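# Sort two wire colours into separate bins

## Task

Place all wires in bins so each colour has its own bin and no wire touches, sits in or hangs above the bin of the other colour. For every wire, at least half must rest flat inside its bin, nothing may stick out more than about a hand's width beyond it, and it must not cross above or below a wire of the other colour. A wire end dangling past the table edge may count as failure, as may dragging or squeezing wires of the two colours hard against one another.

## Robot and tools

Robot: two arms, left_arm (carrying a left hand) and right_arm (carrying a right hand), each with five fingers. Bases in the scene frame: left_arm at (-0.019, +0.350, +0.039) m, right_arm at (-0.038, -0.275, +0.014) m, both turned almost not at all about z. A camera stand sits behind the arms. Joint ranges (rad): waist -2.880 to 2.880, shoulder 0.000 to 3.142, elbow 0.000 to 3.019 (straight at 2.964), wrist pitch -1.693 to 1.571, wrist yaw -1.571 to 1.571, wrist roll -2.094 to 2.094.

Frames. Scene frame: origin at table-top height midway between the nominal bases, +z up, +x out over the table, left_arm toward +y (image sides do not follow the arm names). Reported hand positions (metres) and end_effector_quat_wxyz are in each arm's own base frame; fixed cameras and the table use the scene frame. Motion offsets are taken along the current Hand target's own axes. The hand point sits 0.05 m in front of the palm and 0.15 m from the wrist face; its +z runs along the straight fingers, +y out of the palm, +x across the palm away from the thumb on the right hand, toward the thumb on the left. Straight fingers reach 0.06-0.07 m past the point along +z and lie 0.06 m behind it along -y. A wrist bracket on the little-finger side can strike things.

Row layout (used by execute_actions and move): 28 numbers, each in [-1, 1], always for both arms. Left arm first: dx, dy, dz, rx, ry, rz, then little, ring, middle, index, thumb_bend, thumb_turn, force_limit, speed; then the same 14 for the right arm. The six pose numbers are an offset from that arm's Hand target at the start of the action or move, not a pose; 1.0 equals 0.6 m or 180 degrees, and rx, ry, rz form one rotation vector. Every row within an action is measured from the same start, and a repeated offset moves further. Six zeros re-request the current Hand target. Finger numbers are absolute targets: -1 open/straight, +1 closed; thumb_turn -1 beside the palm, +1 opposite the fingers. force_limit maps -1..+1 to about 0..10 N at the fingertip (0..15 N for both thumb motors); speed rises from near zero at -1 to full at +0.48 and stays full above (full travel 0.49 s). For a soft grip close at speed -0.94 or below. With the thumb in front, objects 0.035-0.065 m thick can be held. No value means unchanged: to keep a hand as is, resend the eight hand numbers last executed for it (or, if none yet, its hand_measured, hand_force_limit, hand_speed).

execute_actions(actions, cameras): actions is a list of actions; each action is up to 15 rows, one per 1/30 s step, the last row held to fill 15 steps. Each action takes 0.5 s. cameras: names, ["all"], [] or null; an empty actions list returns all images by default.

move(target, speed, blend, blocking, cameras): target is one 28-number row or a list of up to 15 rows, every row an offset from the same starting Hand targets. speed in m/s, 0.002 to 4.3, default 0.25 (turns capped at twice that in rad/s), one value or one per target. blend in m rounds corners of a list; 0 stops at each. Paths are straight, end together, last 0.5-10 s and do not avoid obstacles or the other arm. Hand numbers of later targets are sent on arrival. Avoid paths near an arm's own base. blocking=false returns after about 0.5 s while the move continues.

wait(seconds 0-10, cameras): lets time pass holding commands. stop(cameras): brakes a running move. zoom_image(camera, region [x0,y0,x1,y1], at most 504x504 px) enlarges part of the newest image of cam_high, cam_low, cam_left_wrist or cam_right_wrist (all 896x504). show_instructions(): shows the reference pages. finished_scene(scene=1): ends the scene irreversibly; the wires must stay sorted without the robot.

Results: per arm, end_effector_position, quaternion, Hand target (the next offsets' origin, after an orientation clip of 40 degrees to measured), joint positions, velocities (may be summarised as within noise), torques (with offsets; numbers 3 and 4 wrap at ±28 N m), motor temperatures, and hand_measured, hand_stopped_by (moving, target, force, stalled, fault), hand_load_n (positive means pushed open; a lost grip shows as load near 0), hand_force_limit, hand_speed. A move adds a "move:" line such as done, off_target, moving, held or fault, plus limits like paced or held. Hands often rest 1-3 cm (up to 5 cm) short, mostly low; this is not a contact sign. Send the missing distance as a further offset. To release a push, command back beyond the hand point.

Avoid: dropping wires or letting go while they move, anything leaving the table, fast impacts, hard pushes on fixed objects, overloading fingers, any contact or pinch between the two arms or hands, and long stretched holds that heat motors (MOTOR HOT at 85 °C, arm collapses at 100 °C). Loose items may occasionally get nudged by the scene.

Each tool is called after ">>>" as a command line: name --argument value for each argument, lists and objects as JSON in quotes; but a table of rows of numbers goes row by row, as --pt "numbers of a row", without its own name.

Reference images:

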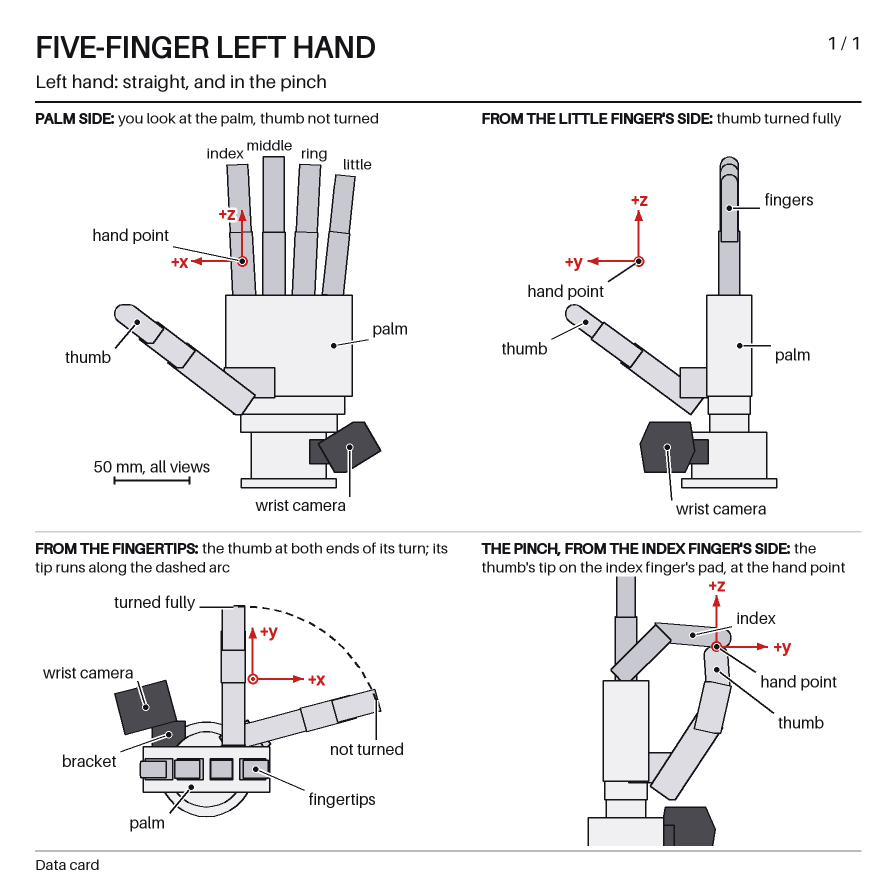

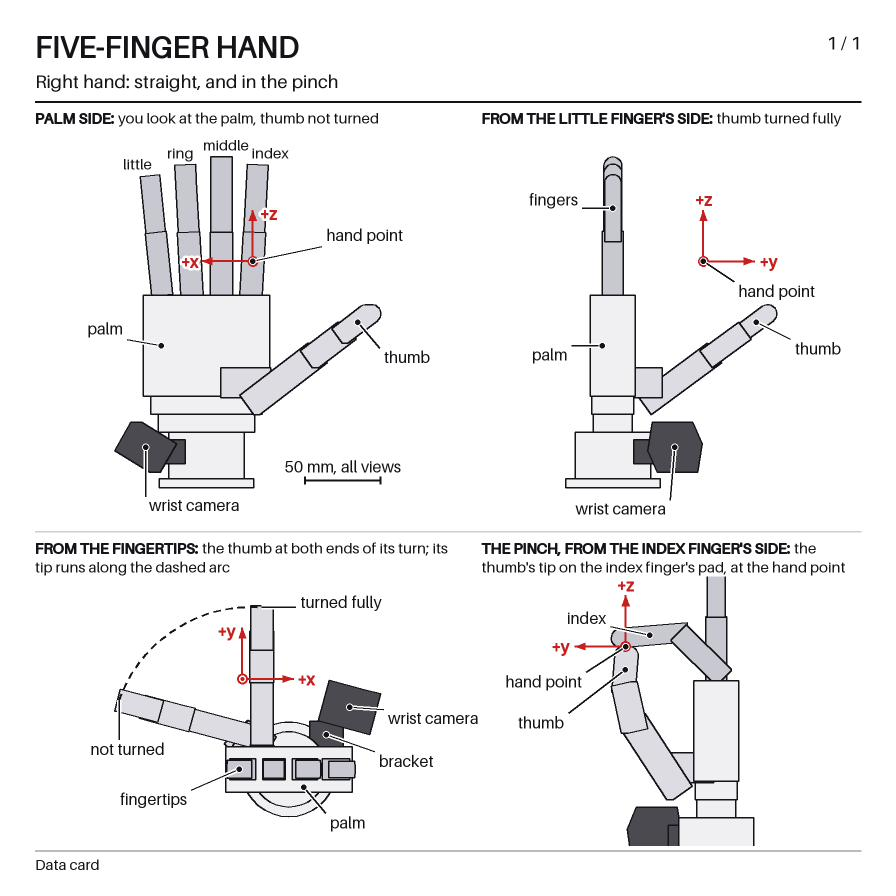

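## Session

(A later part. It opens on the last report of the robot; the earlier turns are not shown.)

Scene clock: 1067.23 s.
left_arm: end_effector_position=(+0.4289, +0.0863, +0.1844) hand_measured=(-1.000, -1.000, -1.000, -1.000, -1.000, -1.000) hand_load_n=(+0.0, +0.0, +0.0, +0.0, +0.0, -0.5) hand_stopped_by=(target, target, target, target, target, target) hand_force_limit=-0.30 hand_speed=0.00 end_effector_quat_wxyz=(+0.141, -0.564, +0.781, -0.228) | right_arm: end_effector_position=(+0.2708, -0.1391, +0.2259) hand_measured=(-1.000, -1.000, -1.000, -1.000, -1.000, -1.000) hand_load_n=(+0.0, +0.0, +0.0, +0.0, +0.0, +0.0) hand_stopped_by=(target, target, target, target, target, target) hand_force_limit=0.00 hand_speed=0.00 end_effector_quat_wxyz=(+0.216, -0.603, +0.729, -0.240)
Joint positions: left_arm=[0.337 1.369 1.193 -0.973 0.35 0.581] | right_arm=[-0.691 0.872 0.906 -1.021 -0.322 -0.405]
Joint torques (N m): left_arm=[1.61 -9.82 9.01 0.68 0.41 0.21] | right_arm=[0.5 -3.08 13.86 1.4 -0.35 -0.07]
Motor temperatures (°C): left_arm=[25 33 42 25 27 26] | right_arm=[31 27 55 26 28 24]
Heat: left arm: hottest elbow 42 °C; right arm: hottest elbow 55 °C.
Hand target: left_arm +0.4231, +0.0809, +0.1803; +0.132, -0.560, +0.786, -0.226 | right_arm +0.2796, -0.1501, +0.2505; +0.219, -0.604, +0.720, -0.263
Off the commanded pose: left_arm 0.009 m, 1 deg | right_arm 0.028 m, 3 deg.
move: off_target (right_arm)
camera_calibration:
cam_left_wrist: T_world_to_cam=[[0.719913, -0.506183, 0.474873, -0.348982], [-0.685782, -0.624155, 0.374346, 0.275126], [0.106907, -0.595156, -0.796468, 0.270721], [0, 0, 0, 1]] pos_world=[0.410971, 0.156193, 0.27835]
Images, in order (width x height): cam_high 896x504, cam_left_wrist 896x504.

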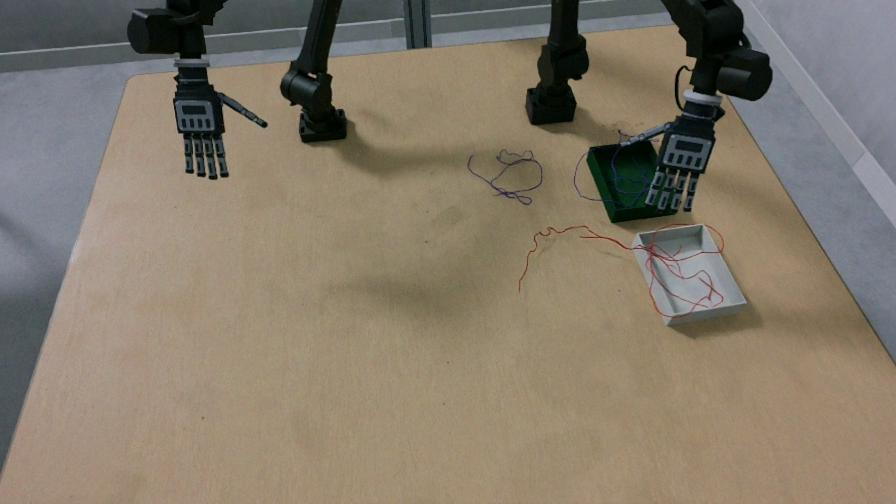

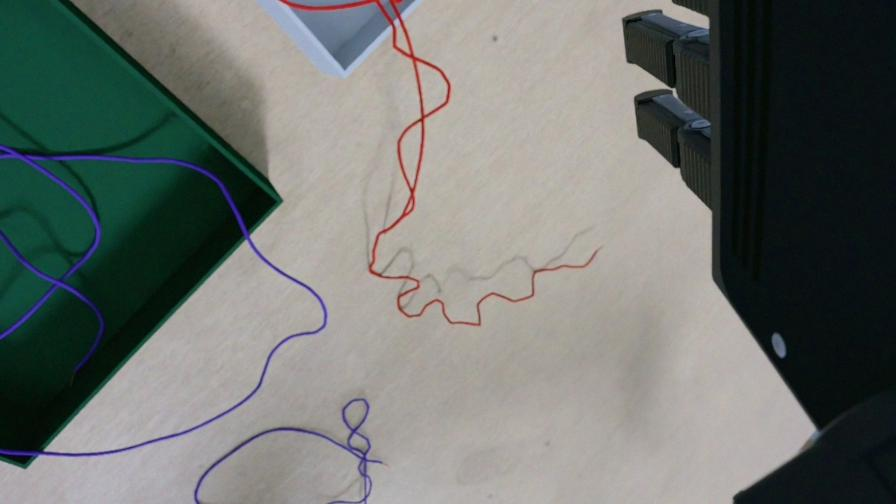

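>>> move --target '[0.0992, 0.055, 0.2247, 0.134, 0.0584, 0.0849, 1, 1, -0.4, -0.4, -0.3, 1, -0.3, 0, 0, 0, 0, 0, 0, 0, -1, -1, -1, -1, -1, -1, 0, 0]' --speed 0.12 --cameras '["cam_left_wrist", "cam_high"]'

Scene clock: 1127.77 s.
left_arm: end_effector_position=(+0.4410, +0.0105, +0.0597) hand_measured=(+1.000, +1.000, -0.400, -0.400, -0.300, +1.000) hand_load_n=(+0.0, +0.0, +0.0, +0.0, +0.0, +0.0) hand_stopped_by=(target, target, target, target, target, target) hand_force_limit=-0.30 hand_speed=0.00 end_effector_quat_wxyz=(+0.209, -0.392, +0.794, -0.415) | right_arm: end_effector_position=(+0.2708, -0.1391, +0.2259) hand_measured=(-1.000, -1.000, -1.000, -1.000, -1.000, -1.000) hand_load_n=(+0.0, +0.0, +0.0, +0.0, +0.0, -0.5) hand_stopped_by=(target, target, target, target, target, target) hand_force_limit=0.00 hand_speed=0.00 end_effector_quat_wxyz=(+0.216, -0.603, +0.729, -0.240)
Joint positions: left_arm=[0.299 1.413 0.738 -0.191 0.73 0.674] | right_arm=[-0.691 0.872 0.906 -1.021 -0.322 -0.405]
Joint torques (N m): left_arm=[0.97 -8.06 7.64 1.94 0.58 0.18] | right_arm=[0.5 -3.08 13.86 1.39 -0.35 -0.07]
Motor temperatures (°C): left_arm=[25 32 40 25 27 26] | right_arm=[30 27 56 26 28 24]
Heat: left arm: hottest elbow 40 °C; right arm: hottest elbow 56 °C.
Hand target: left_arm +0.4381, +0.0060, +0.0501; +0.203, -0.389, +0.797, -0.415 | right_arm +0.2796, -0.1501, +0.2505; +0.219, -0.604, +0.720, -0.263
Off the commanded pose: left_arm 0.011 m, 1 deg | right_arm 0.028 m, 3 deg.
move: off_target (left_arm, right_arm)
camera_calibration:
cam_left_wrist: T_world_to_cam=[[0.297389, -0.562723, 0.771299, -0.167587], [-0.937142, -0.326505, 0.123122, 0.405482], [0.18255, -0.759432, -0.62445, 0.0831043], [0, 0, 0, 1]] pos_world=[0.414662, 0.101199, 0.131231]
Images, in order (width x height): cam_high 896x504, cam_left_wrist 896x504.

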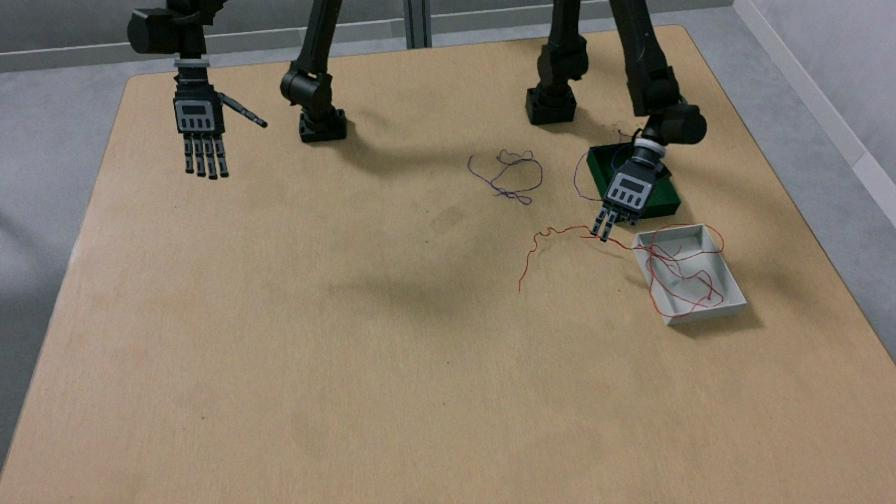

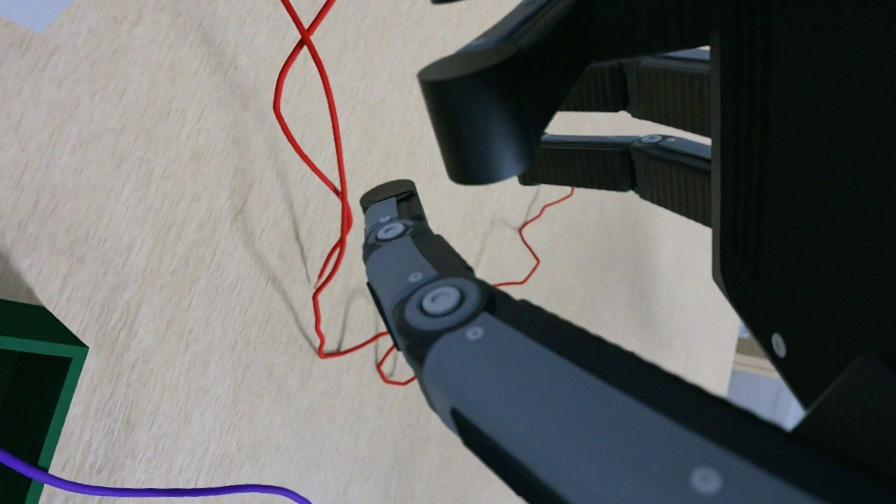

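>>> move --target '[0, 0.0817, 0.0262, 0, 0, 0, 1, 1, -0.4, -0.4, -0.3, 1, -0.3, 0, 0, 0, 0, 0, 0, 0, -1, -1, -1, -1, -1, -1, 0, 0]' --speed 0.07 --cameras '["cam_left_wrist"]'

Scene clock: 1139.67 s.
left_arm: end_effector_position=(+0.4299, +0.0133, +0.0098) hand_measured=(+1.000, +1.000, -0.400, -0.400, -0.300, +1.000) hand_load_n=(+0.0, +0.0, +0.0, +0.0, +0.0, +0.0) hand_stopped_by=(target, target, target, target, target, target) hand_force_limit=-0.30 hand_speed=0.00 end_effector_quat_wxyz=(+0.206, -0.386, +0.797, -0.416) | right_arm: end_effector_position=(+0.2708, -0.1391, +0.2259) hand_measured=(-1.000, -1.000, -1.000, -1.000, -1.000, -1.000) hand_load_n=(+0.0, +0.0, +0.0, +0.0, +0.0, +0.0) hand_stopped_by=(target, target, target, target, target, target) hand_force_limit=0.00 hand_speed=0.00 end_effector_quat_wxyz=(+0.216, -0.603, +0.729, -0.240)
Joint positions: left_arm=[0.317 1.511 0.669 -0.049 0.751 0.708] | right_arm=[-0.691 0.872 0.906 -1.021 -0.322 -0.405]
Joint torques (N m): left_arm=[2.67 -8.35 6.69 1.98 0.62 0.21] | right_arm=[0.5 -3.02 13.86 1.4 -0.35 -0.07]
Motor temperatures (°C): left_arm=[25 32 39 25 27 26] | right_arm=[30 27 56 26 28 24]
Heat: left arm: hottest elbow 39 °C; right arm: hottest elbow 56 °C.
Hand target: left_arm +0.4262, +0.0155, +0.0010; +0.203, -0.388, +0.797, -0.415 | right_arm +0.2796, -0.1501, +0.2505; +0.219, -0.604, +0.720, -0.263
Off the commanded pose: left_arm 0.010 m, 0 deg | right_arm 0.028 m, 3 deg.
move: off_target (right_arm)
camera_calibration:
cam_left_wrist: T_world_to_cam=[[0.290111, -0.56663, 0.771211, -0.121083], [-0.941703, -0.312509, 0.124637, 0.403952], [0.170388, -0.76241, -0.624259, 0.0613483], [0, 0, 0, 1]] pos_world=[0.405077, 0.104402, 0.0813303]
Images, in order (width x height): cam_left_wrist 896x504.

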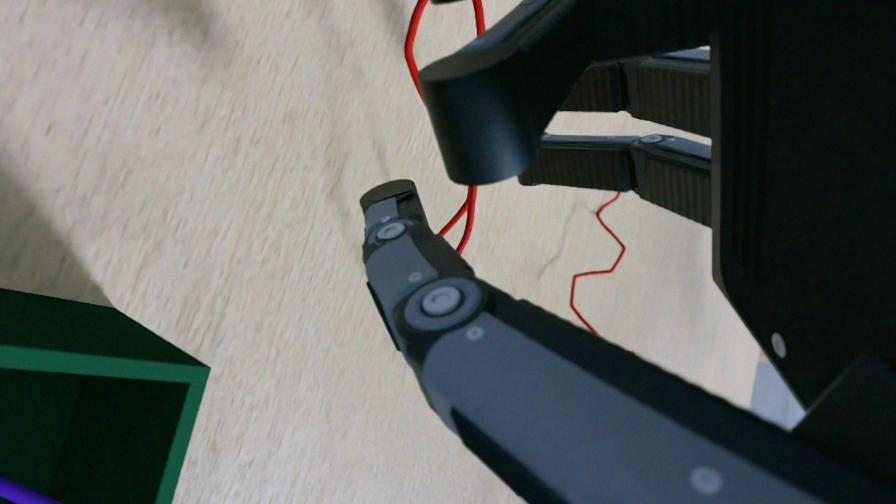

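>>> move --target '[0, -0.003, -0.001, 0, 0, 0, 1, 1, 0.7, 0.7, -0.29, 1, -0.3, -0.82, 0, 0, 0, 0, 0, 0, -1, -1, -1, -1, -1, -1, 0, 0]' --speed 0.05 --cameras '["cam_left_wrist"]'

>>> zoom_image --camera "cam_left_wrist" --region '[340, 60, 590, 340]'

Scene clock: 1145.00 s.
left_arm: end_effector_position=(+0.4300, +0.0133, +0.0098) hand_measured=(+1.000, +1.000, +0.280, +0.346, -0.292, +1.000) hand_load_n=(+0.0, +0.0, +3.0, +4.0, +6.0, +0.0) hand_stopped_by=(target, target, force, force, target, target) hand_force_limit=-0.30 hand_speed=-0.82 end_effector_quat_wxyz=(+0.206, -0.386, +0.797, -0.416) | right_arm: end_effector_position=(+0.2708, -0.1391, +0.2259) hand_measured=(-1.000, -1.000, -1.000, -1.000, -1.000, -1.000) hand_load_n=(+0.0, +0.0, +0.0, +0.0, +0.0, +0.0) hand_stopped_by=(target, target, target, target, target, target) hand_force_limit=0.00 hand_speed=0.00 end_effector_quat_wxyz=(+0.216, -0.603, +0.729, -0.240)
Joint positions: left_arm=[0.317 1.511 0.669 -0.049 0.751 0.708] | right_arm=[-0.691 0.872 0.906 -1.021 -0.322 -0.405]
Joint torques (N m): left_arm=[2.02 -9.05 6.86 1.59 0.6 0.19] | right_arm=[0.5 -3.02 13.87 1.4 -0.35 -0.07]
Motor temperatures (°C): left_arm=[25 32 39 25 27 26] | right_arm=[30 26 56 26 28 24]
Heat: left arm: hottest elbow 39 °C; right arm: hottest elbow 56 °C.
Hand target: left_arm +0.4266, +0.0151, +0.0028; +0.203, -0.388, +0.798, -0.415 | right_arm +0.2796, -0.1501, +0.2505; +0.219, -0.604, +0.720, -0.263
Off the commanded pose: left_arm 0.008 m, 0 deg | right_arm 0.028 m, 3 deg.
move: off_target (right_arm)
camera_calibration:
cam_left_wrist: T_world_to_cam=[[0.289853, -0.566824, 0.771165, -0.120955], [-0.941782, -0.312371, 0.124382, 0.40399], [0.170387, -0.762322, -0.624367, 0.0613478], [0, 0, 0, 1]] pos_world=[0.405077, 0.104402, 0.0813304]
Images, in order (width x height): cam_left_wrist 896x504.

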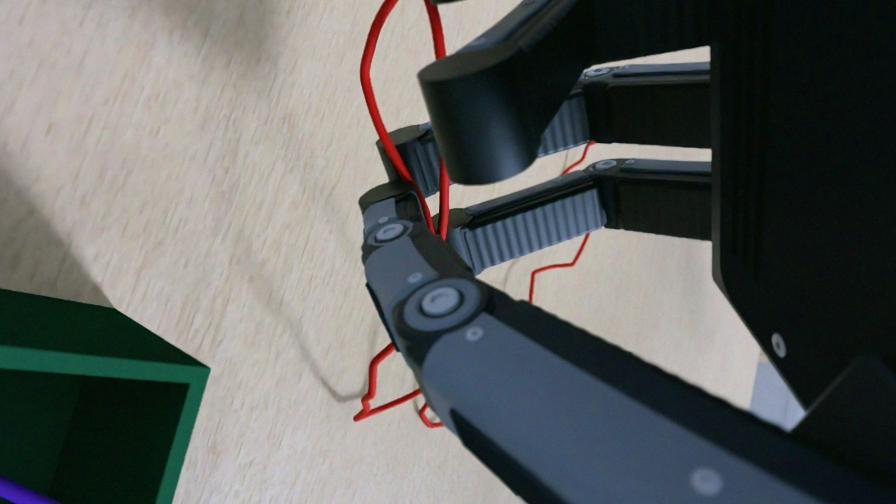

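Scaled by 1.800 from the camera's 896x504 image, which has a finer 1280x720 frame.

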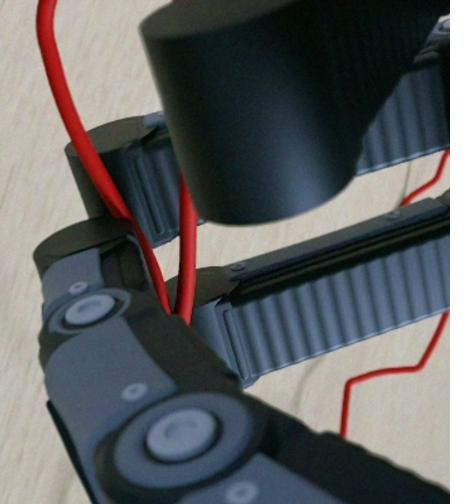

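>>> move --pt "0 -0.2048 -0.1434 0 0 0 1 1 0.7 0.7 -0.29 1 -0.3 -0.82 0 0 0 0 0 0 -1 -1 -1 -1 -1 -1 0 0" --pt "-0.3083 -0.4127 -0.187 0 -0.1729 -0.1211 1 1 0.7 0.7 -0.29 1 -0.3 -0.82 0 0 0 0 0 0 -1 -1 -1 -1 -1 -1 0 0" --speed 0.1 --blend '[0.04, 0]' --cameras '["cam_high", "cam_low", "cam_left_wrist"]'

>>> zoom_image --camera "cam_high" --region '[480, 100, 780, 340]'

>>> zoom_image --camera "cam_low" --region '[380, 110, 560, 290]'

Scene clock: 1160.80 s.
left_arm: end_effector_position=(+0.5640, +0.1242, +0.2509) hand_measured=(+1.000, +1.000, +0.280, +0.346, -0.292, +1.000) hand_load_n=(+0.0, +0.0, +3.0, +4.0, +5.5, +0.0) hand_stopped_by=(target, target, force, force, target, target) hand_force_limit=-0.30 hand_speed=-0.82 end_effector_quat_wxyz=(-0.316, +0.629, -0.633, +0.321) | right_arm: end_effector_position=(+0.2708, -0.1391, +0.2259) hand_measured=(-1.000, -1.000, -1.000, -1.000, -1.000, -1.000) hand_load_n=(+0.0, +0.0, +0.0, +0.0, +0.0, +0.0) hand_stopped_by=(target, target, target, target, target, target) hand_force_limit=0.00 hand_speed=0.00 end_effector_quat_wxyz=(+0.216, -0.603, +0.729, -0.240)
Joint positions: left_arm=[0.34 1.426 1.282 -0.523 0.279 0.21] | right_arm=[-0.691 0.872 0.906 -1.021 -0.322 -0.405]
Joint torques (N m): left_arm=[1.9 -9.88 15.6 1.31 0.17 -0.03] | right_arm=[0.56 -3.02 13.87 1.39 -0.35 -0.07]
Motor temperatures (°C): left_arm=[25 32 40 25 27 26] | right_arm=[30 26 56 26 28 24]
Heat: left arm: hottest elbow 40 °C; right arm: hottest elbow 56 °C.
Hand target: left_arm +0.5798, +0.1296, +0.2700; -0.327, +0.627, -0.627, +0.326 | right_arm +0.2796, -0.1501, +0.2505; +0.219, -0.604, +0.720, -0.263
Off the commanded pose: left_arm 0.026 m, 2 deg | right_arm 0.028 m, 3 deg.
move: off_target (left_arm, right_arm)
camera_calibration:
cam_left_wrist: T_world_to_cam=[[0.599532, -0.265279, 0.755109, -0.490976], [-0.550754, -0.821306, 0.148746, 0.371477], [0.580716, -0.505057, -0.638503, 0.0137169], [0, 0, 0, 1]] pos_world=[0.490983, 0.181779, 0.324243]
Images, in order (width x height): cam_high 896x504, cam_low 896x504, cam_left_wrist 896x504.

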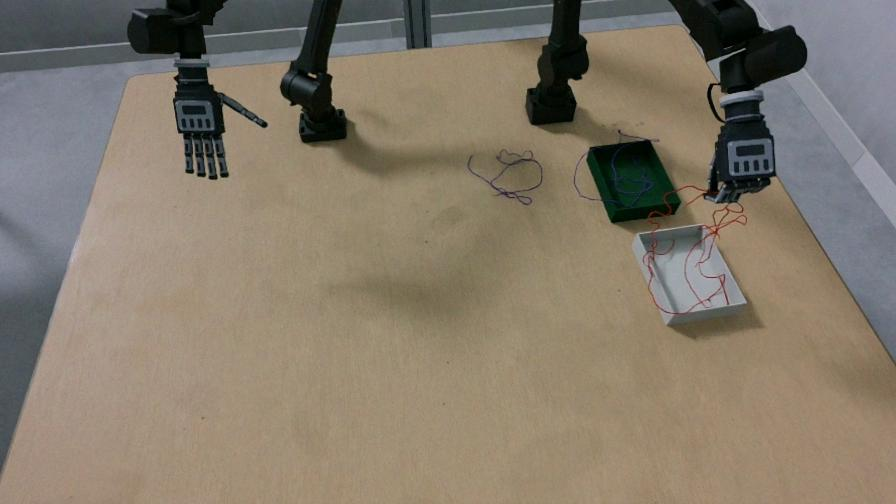

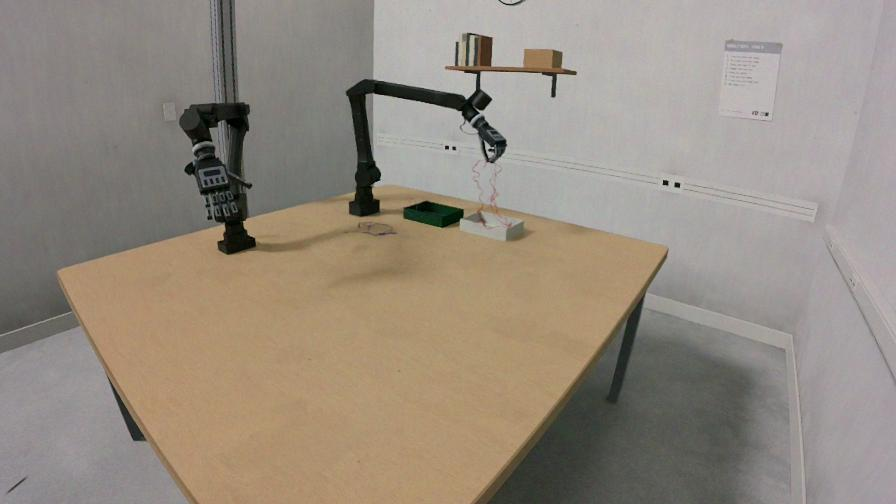

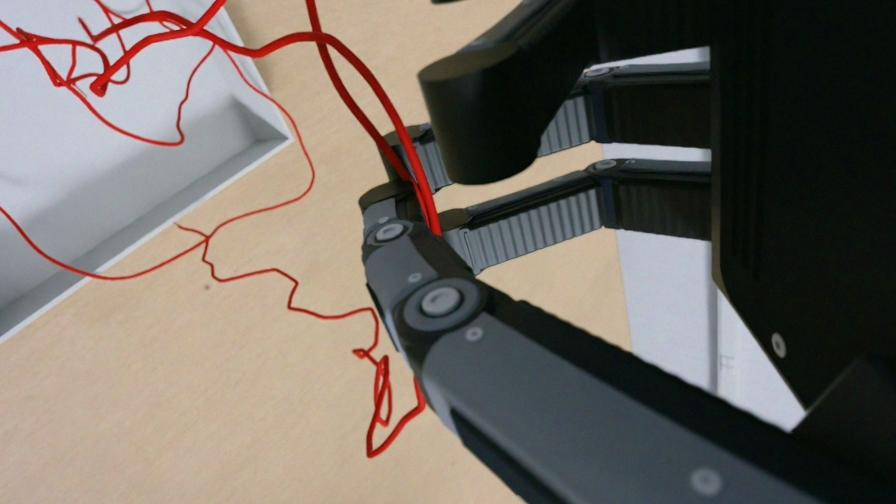

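Scaled by 1.680 from the camera's 896x504 image, which has a finer 1280x720 frame.

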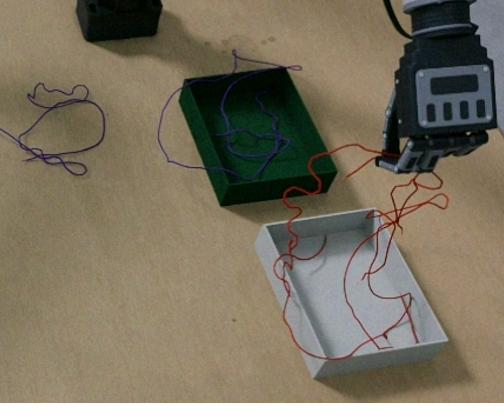

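Scaled by 2.800 from the camera's 896x504 image, which has a finer 1280x720 frame.

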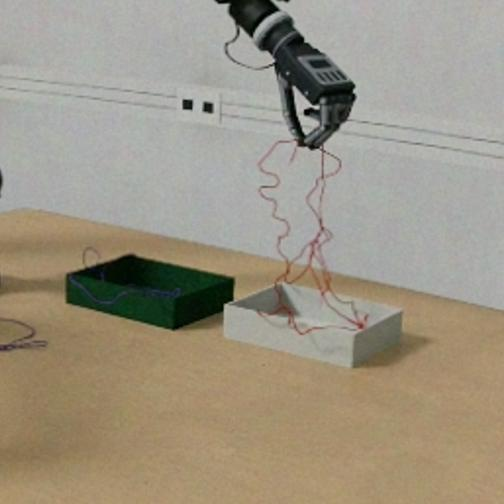

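>>> move --pt "-0.0333 0.1263 0.1393 -0.0556 0 0 1 1 0.7 0.7 -0.29 1 -0.3 -0.82 0 0 0 0 0 0 -1 -1 -1 -1 -1 -1 0 0" --pt "-0.0333 0.2423 0.2207 -0.0556 0 0 1 1 0.7 0.7 -0.29 1 -0.3 -0.82 0 0 0 0 0 0 -1 -1 -1 -1 -1 -1 0 0" --speed 0.08 --blend '[0.03, 0]' --cameras '["cam_high", "cam_low", "cam_left_wrist"]'

>>> zoom_image --camera "cam_high" --region '[480, 100, 780, 340]'

>>> zoom_image --camera "cam_low" --region '[380, 110, 560, 290]'

Scene clock: 1170.97 s.
left_arm: end_effector_position=(+0.6065, +0.1486, +0.0897) hand_measured=(+1.000, +1.000, +0.280, +0.346, -0.292, +1.000) hand_load_n=(+0.0, +0.5, +3.0, +3.5, +5.5, +0.0) hand_stopped_by=(target, target, force, force, target, target) hand_force_limit=-0.30 hand_speed=-0.82 end_effector_quat_wxyz=(-0.275, +0.652, -0.650, +0.276) | right_arm: end_effector_position=(+0.2708, -0.1391, +0.2259) hand_measured=(-1.000, -1.000, -1.000, -1.000, -1.000, -1.000) hand_load_n=(+0.0, -0.5, +0.0, +0.0, +0.0, +0.0) hand_stopped_by=(target, target, target, target, target, target) hand_force_limit=0.00 hand_speed=0.00 end_effector_quat_wxyz=(+0.216, -0.603, +0.729, -0.240)
Joint positions: left_arm=[0.34 1.726 1.256 -0.33 0.241 0.238] | right_arm=[-0.691 0.872 0.906 -1.021 -0.322 -0.405]
Joint torques (N m): left_arm=[2.26 -13.51 8.96 2.17 0.17 0.24] | right_arm=[0.5 -3.08 13.86 1.39 -0.35 -0.07]
Motor temperatures (°C): left_arm=[25 32 41 25 27 26] | right_arm=[30 26 57 26 28 24]
Heat: left arm: hottest elbow 41 °C; right arm: hottest elbow 57 °C.
Hand target: left_arm +0.6050, +0.1498, +0.0751; -0.271, +0.653, -0.653, +0.270 | right_arm +0.2796, -0.1501, +0.2505; +0.219, -0.604, +0.720, -0.263
Off the commanded pose: left_arm 0.015 m, 1 deg | right_arm 0.028 m, 3 deg.
move: off_target (left_arm, right_arm)
camera_calibration:
cam_left_wrist: T_world_to_cam=[[0.698076, -0.259122, 0.667492, -0.44111], [-0.517153, -0.827209, 0.219724, 0.413041], [0.49522, -0.498579, -0.71146, -0.0441196], [0, 0, 0, 1]] pos_world=[0.543382, 0.205373, 0.172293]
Images, in order (width x height): cam_high 896x504, cam_low 896x504, cam_left_wrist 896x504.

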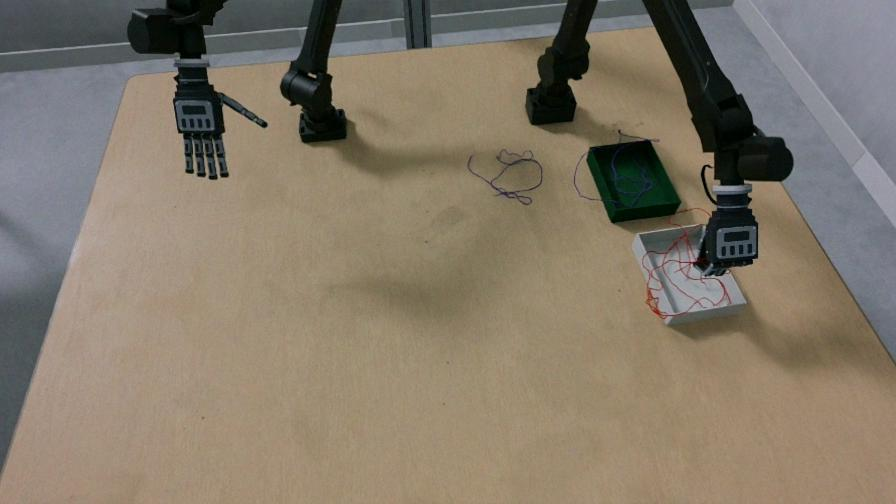

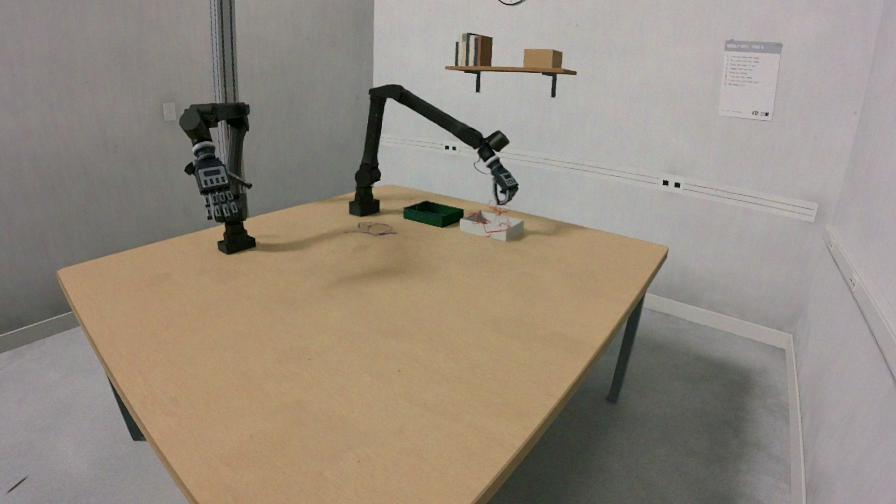

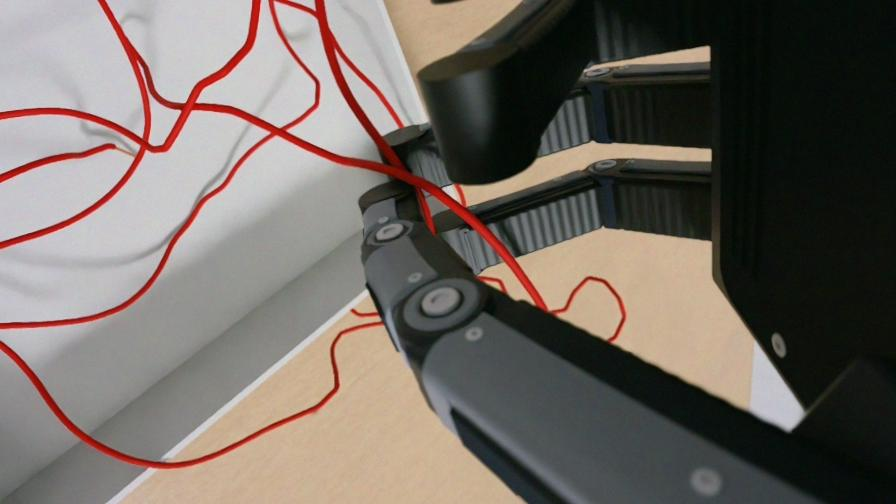

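Scaled by 1.680 from the camera's 896x504 image, which has a finer 1280x720 frame.

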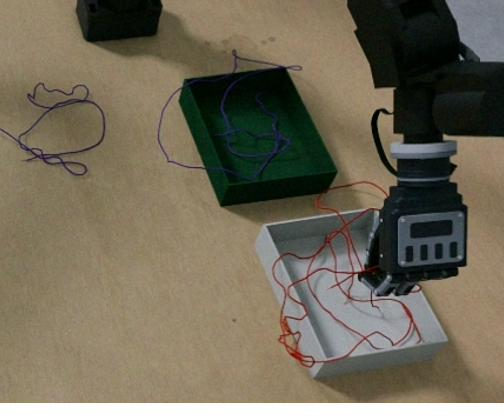

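Scaled by 2.800 from the camera's 896x504 image, which has a finer 1280x720 frame.

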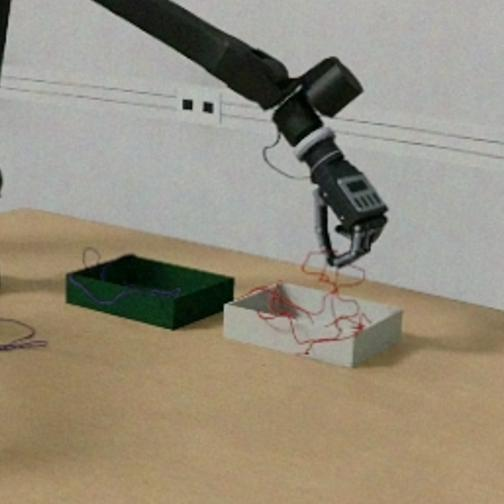

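>>> move --pt "0 0.03 0.03 0 0 0 1 1 0.7 0.7 -0.29 1 -0.3 -0.82 0 0 0 0 0 0 -1 -1 -1 -1 -1 -1 0 0" --pt "0 0.03 0.03 0 0 0 1 1 -0.3 -0.3 -0.4 1 -0.3 -0.7 0 0 0 0 0 0 -1 -1 -1 -1 -1 -1 0 0" --pt "0 0.03 0.03 0 0 0 -1 -1 -1 -1 -1 1 -0.3 -0.5 0 0 0 0 0 0 -1 -1 -1 -1 -1 -1 0 0" --speed 0.08 --cameras '["cam_high", "cam_left_wrist"]'

>>> zoom_image --camera "cam_high" --region '[480, 100, 780, 340]'

Scene clock: 1182.37 s.
left_arm: end_effector_position=(+0.6074, +0.1489, +0.0652) hand_measured=(-1.000, -1.000, -1.000, -1.000, -1.000, +1.000) hand_load_n=(+0.0, +0.0, +0.0, +0.0, +0.0, +0.0) hand_stopped_by=(target, target, target, target, target, target) hand_force_limit=-0.30 hand_speed=-0.50 end_effector_quat_wxyz=(-0.276, +0.652, -0.650, +0.276) | right_arm: end_effector_position=(+0.2708, -0.1391, +0.2259) hand_measured=(-1.000, -1.000, -1.000, -1.000, -1.000, -1.000) hand_load_n=(+0.0, +0.0, +0.0, +0.0, +0.0, +0.0) hand_stopped_by=(target, target, target, target, target, target) hand_force_limit=0.00 hand_speed=0.00 end_effector_quat_wxyz=(+0.216, -0.603, +0.729, -0.240)
Joint positions: left_arm=[0.34 1.758 1.228 -0.267 0.241 0.238] | right_arm=[-0.691 0.872 0.906 -1.021 -0.322 -0.405]
Joint torques (N m): left_arm=[2.14 -13.92 8.75 2.26 0.16 0.18] | right_arm=[0.5 -3.08 13.87 1.4 -0.35 -0.07]
Motor temperatures (°C): left_arm=[25 33 42 25 27 26] | right_arm=[30 26 57 26 28 24]
Heat: left arm: hottest elbow 42 °C; right arm: hottest elbow 57 °C.
Hand target: left_arm +0.6050, +0.1498, +0.0497; -0.271, +0.653, -0.653, +0.270 | right_arm +0.2796, -0.1501, +0.2505; +0.219, -0.604, +0.720, -0.263
Off the commanded pose: left_arm 0.016 m, 1 deg | right_arm 0.028 m, 3 deg.
move: off_target (left_arm, right_arm); target 2's new numbers were sent with left_arm's hand 0.016 m and 1 deg from that target; target 3's new numbers were sent with left_arm's hand 0.016 m and 1 deg from that target
camera_calibration:
cam_left_wrist: T_world_to_cam=[[0.69683, -0.259556, 0.668624, -0.424498], [-0.517599, -0.827313, 0.218276, 0.419531], [0.496507, -0.498181, -0.710842, -0.0626903], [0, 0, 0, 1]] pos_world=[0.544078, 0.205671, 0.147693]
Images, in order (width x height): cam_high 896x504, cam_left_wrist 896x504.

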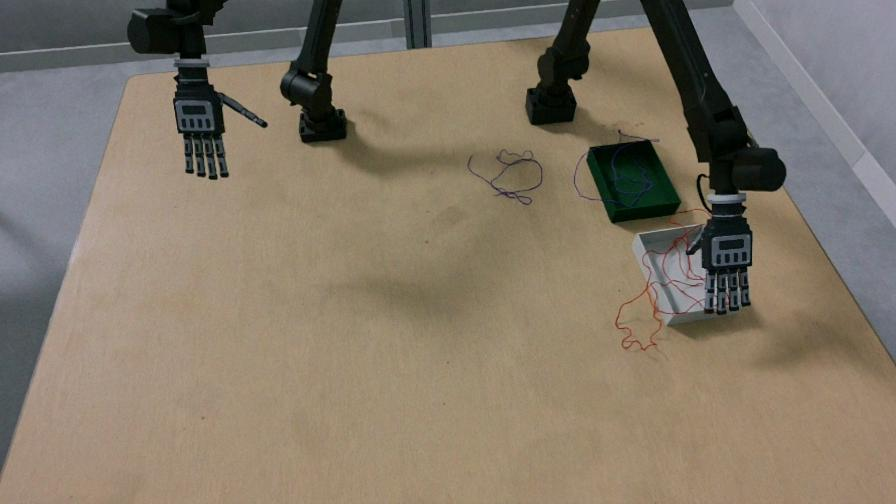

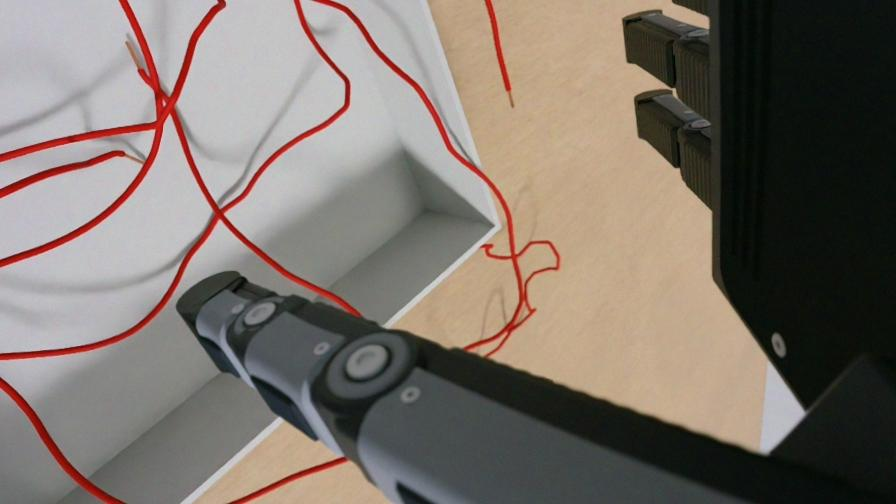

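Scaled by 1.680 from the camera's 896x504 image, which has a finer 1280x720 frame.

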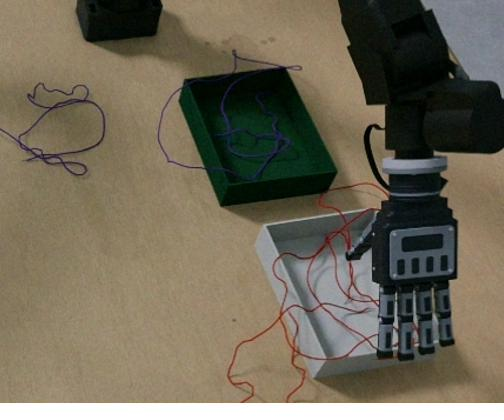

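>>> move --target '[0, -0.2, -0.2, 0, 0, 0, -1, -1, -1, -1, -1, 1, -0.3, 0, 0, 0, 0, 0, 0, 0, -1, -1, -1, -1, -1, -1, 0, 0]' --speed 0.12 --cameras '["cam_high", "cam_low", "cam_left_wrist"]'

>>> zoom_image --camera "cam_high" --region '[560, 110, 780, 370]'

>>> zoom_image --camera "cam_low" --region '[380, 170, 560, 270]'

Scene clock: 1188.43 s.
left_arm: end_effector_position=(+0.5914, +0.1433, +0.1964) hand_measured=(-1.000, -1.000, -1.000, -1.000, -1.000, +1.000) hand_load_n=(+0.0, +0.0, +0.0, +0.0, +0.0, +0.0) hand_stopped_by=(target, target, target, target, target, target) hand_force_limit=-0.30 hand_speed=0.00 end_effector_quat_wxyz=(-0.253, +0.662, -0.654, +0.265) | right_arm: end_effector_position=(+0.2708, -0.1391, +0.2259) hand_measured=(-1.000, -1.000, -1.000, -1.000, -1.000, -1.000) hand_load_n=(+0.0, +0.0, +0.0, +0.0, +0.0, +0.0) hand_stopped_by=(target, target, target, target, target, target) hand_force_limit=0.00 hand_speed=0.00 end_effector_quat_wxyz=(+0.216, -0.603, +0.729, -0.240)
Joint positions: left_arm=[0.34 1.623 1.437 -0.668 0.241 0.238] | right_arm=[-0.691 0.872 0.906 -1.021 -0.322 -0.405]
Joint torques (N m): left_arm=[1.73 -14.68 14.93 1.22 0.16 0.21] | right_arm=[0.5 -3.02 13.87 1.39 -0.35 -0.07]
Motor temperatures (°C): left_arm=[25 33 42 25 27 26] | right_arm=[30 26 57 26 28 24]
Heat: left arm: hottest elbow 42 °C; right arm: hottest elbow 57 °C.
Hand target: left_arm +0.6050, +0.1497, +0.2193; -0.271, +0.653, -0.653, +0.270 | right_arm +0.2796, -0.1501, +0.2505; +0.219, -0.604, +0.720, -0.263
Off the commanded pose: left_arm 0.028 m, 2 deg | right_arm 0.028 m, 3 deg.
move: off_target (left_arm, right_arm)
camera_calibration:
cam_left_wrist: T_world_to_cam=[[0.731221, -0.247458, 0.635673, -0.518053], [-0.50478, -0.823088, 0.260238, 0.361482], [0.458816, -0.511167, -0.726771, 0.0629497], [0, 0, 0, 1]] pos_world=[0.532398, 0.201513, 0.280991]
Images, in order (width x height): cam_high 896x504, cam_low 896x504, cam_left_wrist 896x504.

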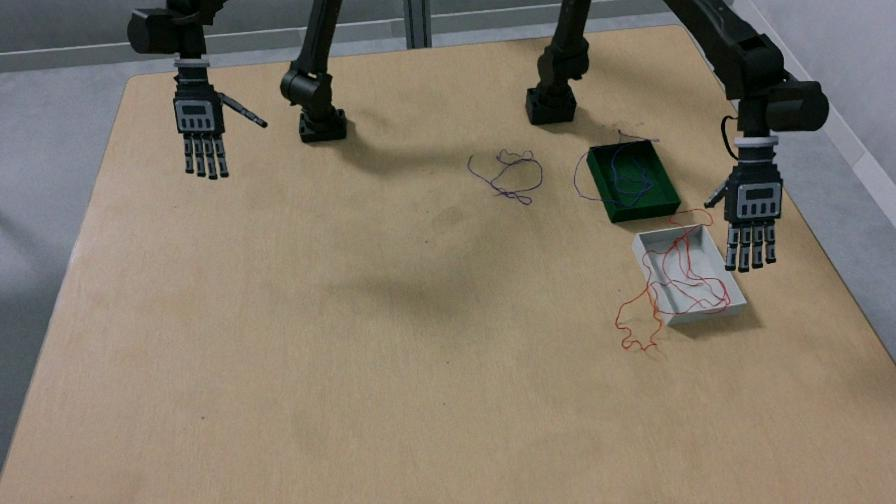

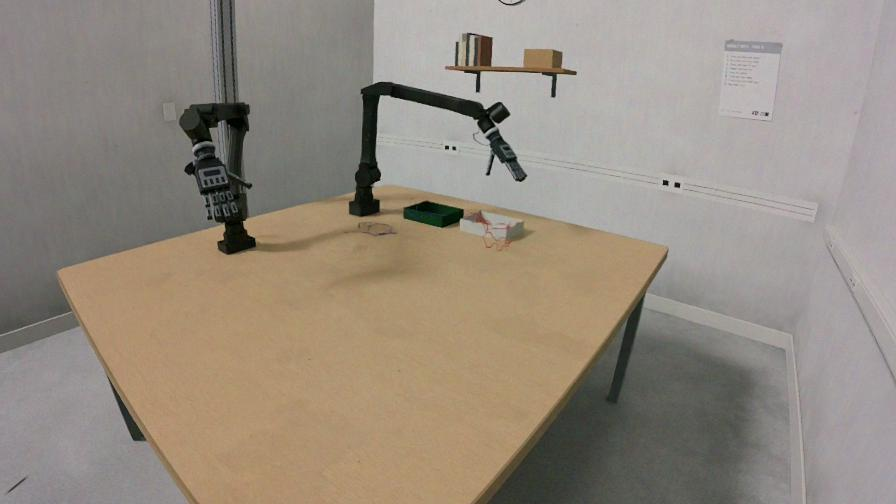

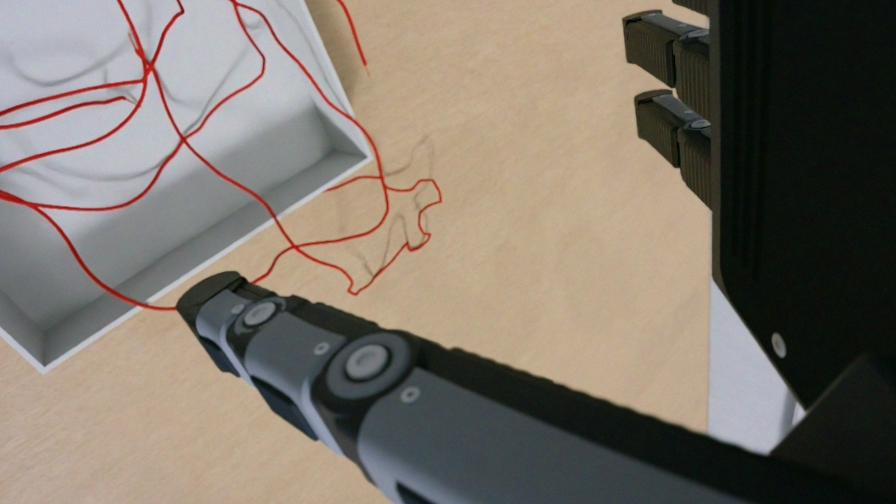

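Scaled by 1.938 from the camera's 896x504 image, which has a finer 1280x720 frame.

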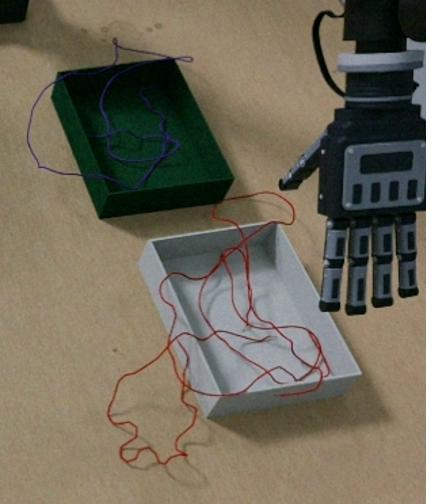

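Scaled by 2.800 from the camera's 896x504 image, which has a finer 1280x720 frame.

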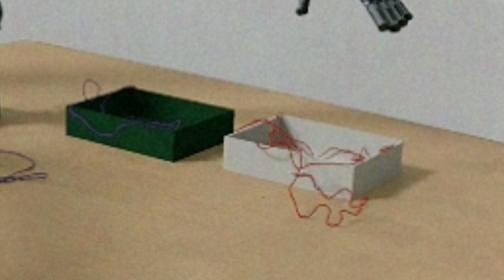

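>>> zoom_image --camera "cam_left_wrist" --region '[220, 120, 480, 330]'

>>> zoom_image --camera "cam_high" --region '[600, 190, 760, 360]'

Scaled by 1.938 from the camera's 896x504 image, which has a finer 1280x720 frame.

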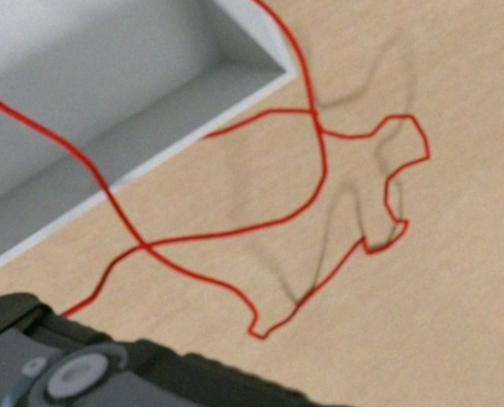

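Scaled by 2.965 from the camera's 896x504 image, which has a finer 1280x720 frame.

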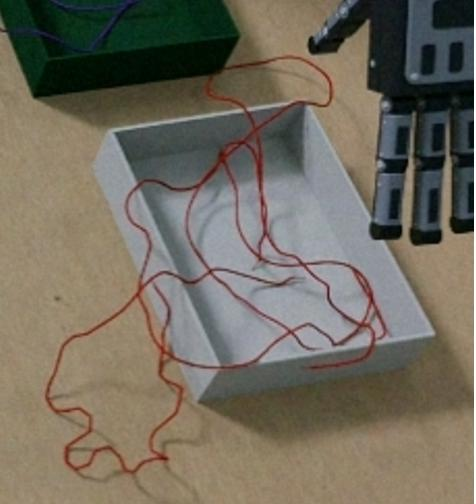

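>>> move --target '[0.216, 0.1595, 0.1688, 0.0823, -0.0927, -0.0711, 1, 1, -0.4, -0.4, -0.3, 1, -0.3, 0, 0, 0, 0, 0, 0, 0, -1, -1, -1, -1, -1, -1, 0, 0]' --speed 0.12 --cameras '["cam_left_wrist", "cam_high"]'

Scene clock: 1239.00 s.
left_arm: end_effector_position=(+0.6104, +0.0224, +0.0921) hand_measured=(+1.000, +1.000, -0.400, -0.400, -0.300, +1.000) hand_load_n=(+0.0, +0.0, +0.0, +0.0, +0.0, +0.0) hand_stopped_by=(target, target, target, target, target, target) hand_force_limit=-0.30 hand_speed=0.00 end_effector_quat_wxyz=(-0.417, +0.710, -0.491, +0.286) | right_arm: end_effector_position=(+0.2708, -0.1391, +0.2259) hand_measured=(-1.000, -1.000, -1.000, -1.000, -1.000, -1.000) hand_load_n=(+0.0, +0.0, +0.0, +0.0, -0.5, -0.5) hand_stopped_by=(target, target, target, target, target, target) hand_force_limit=0.00 hand_speed=0.00 end_effector_quat_wxyz=(+0.216, -0.603, +0.729, -0.240)
Joint positions: left_arm=[0.003 1.597 0.954 0.103 -0.313 -0.179] | right_arm=[-0.691 0.872 0.906 -1.021 -0.322 -0.405]
Joint torques (N m): left_arm=[1.26 -11.63 8.24 2.41 -0.07 0.04] | right_arm=[0.5 -3.08 13.87 1.39 -0.35 -0.07]
Motor temperatures (°C): left_arm=[25 34 50 25 27 26] | right_arm=[30 26 57 26 28 24]
Heat: left arm: hottest elbow 50 °C; right arm: hottest elbow 57 °C.
Hand target: left_arm +0.6090, +0.0202, +0.0800; -0.412, +0.713, -0.491, +0.283 | right_arm +0.2796, -0.1501, +0.2505; +0.219, -0.604, +0.720, -0.263
Off the commanded pose: left_arm 0.012 m, 1 deg | right_arm 0.028 m, 3 deg.
move: off_target (left_arm, right_arm)
camera_calibration:
cam_left_wrist: T_world_to_cam=[[0.564865, -0.0698371, 0.822223, -0.415319], [-0.228924, -0.970564, 0.0748335, 0.150783], [0.792793, -0.230497, -0.564225, -0.308453], [0, 0, 0, 1]] pos_world=[0.513657, 0.0462421, 0.156164]
Images, in order (width x height): cam_high 896x504, cam_left_wrist 896x504.

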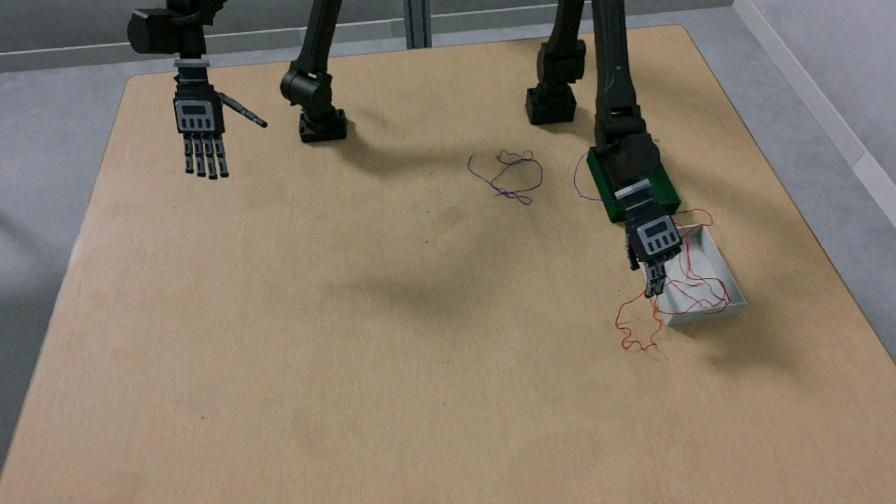

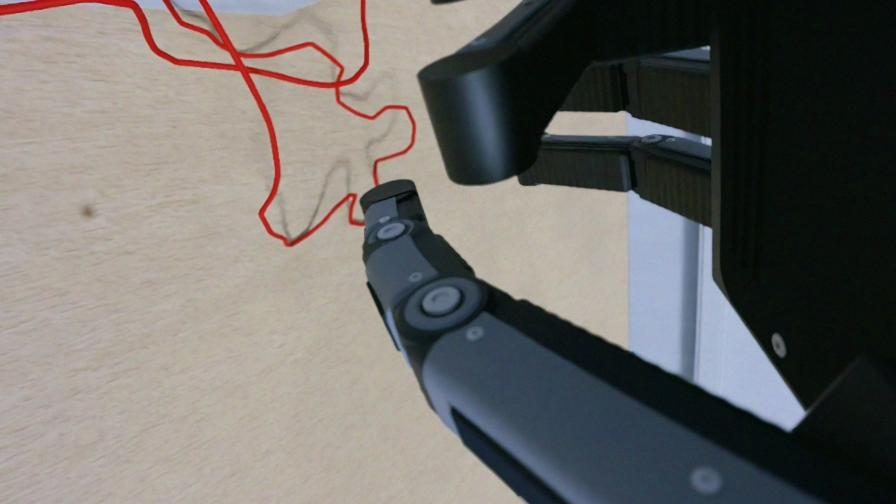

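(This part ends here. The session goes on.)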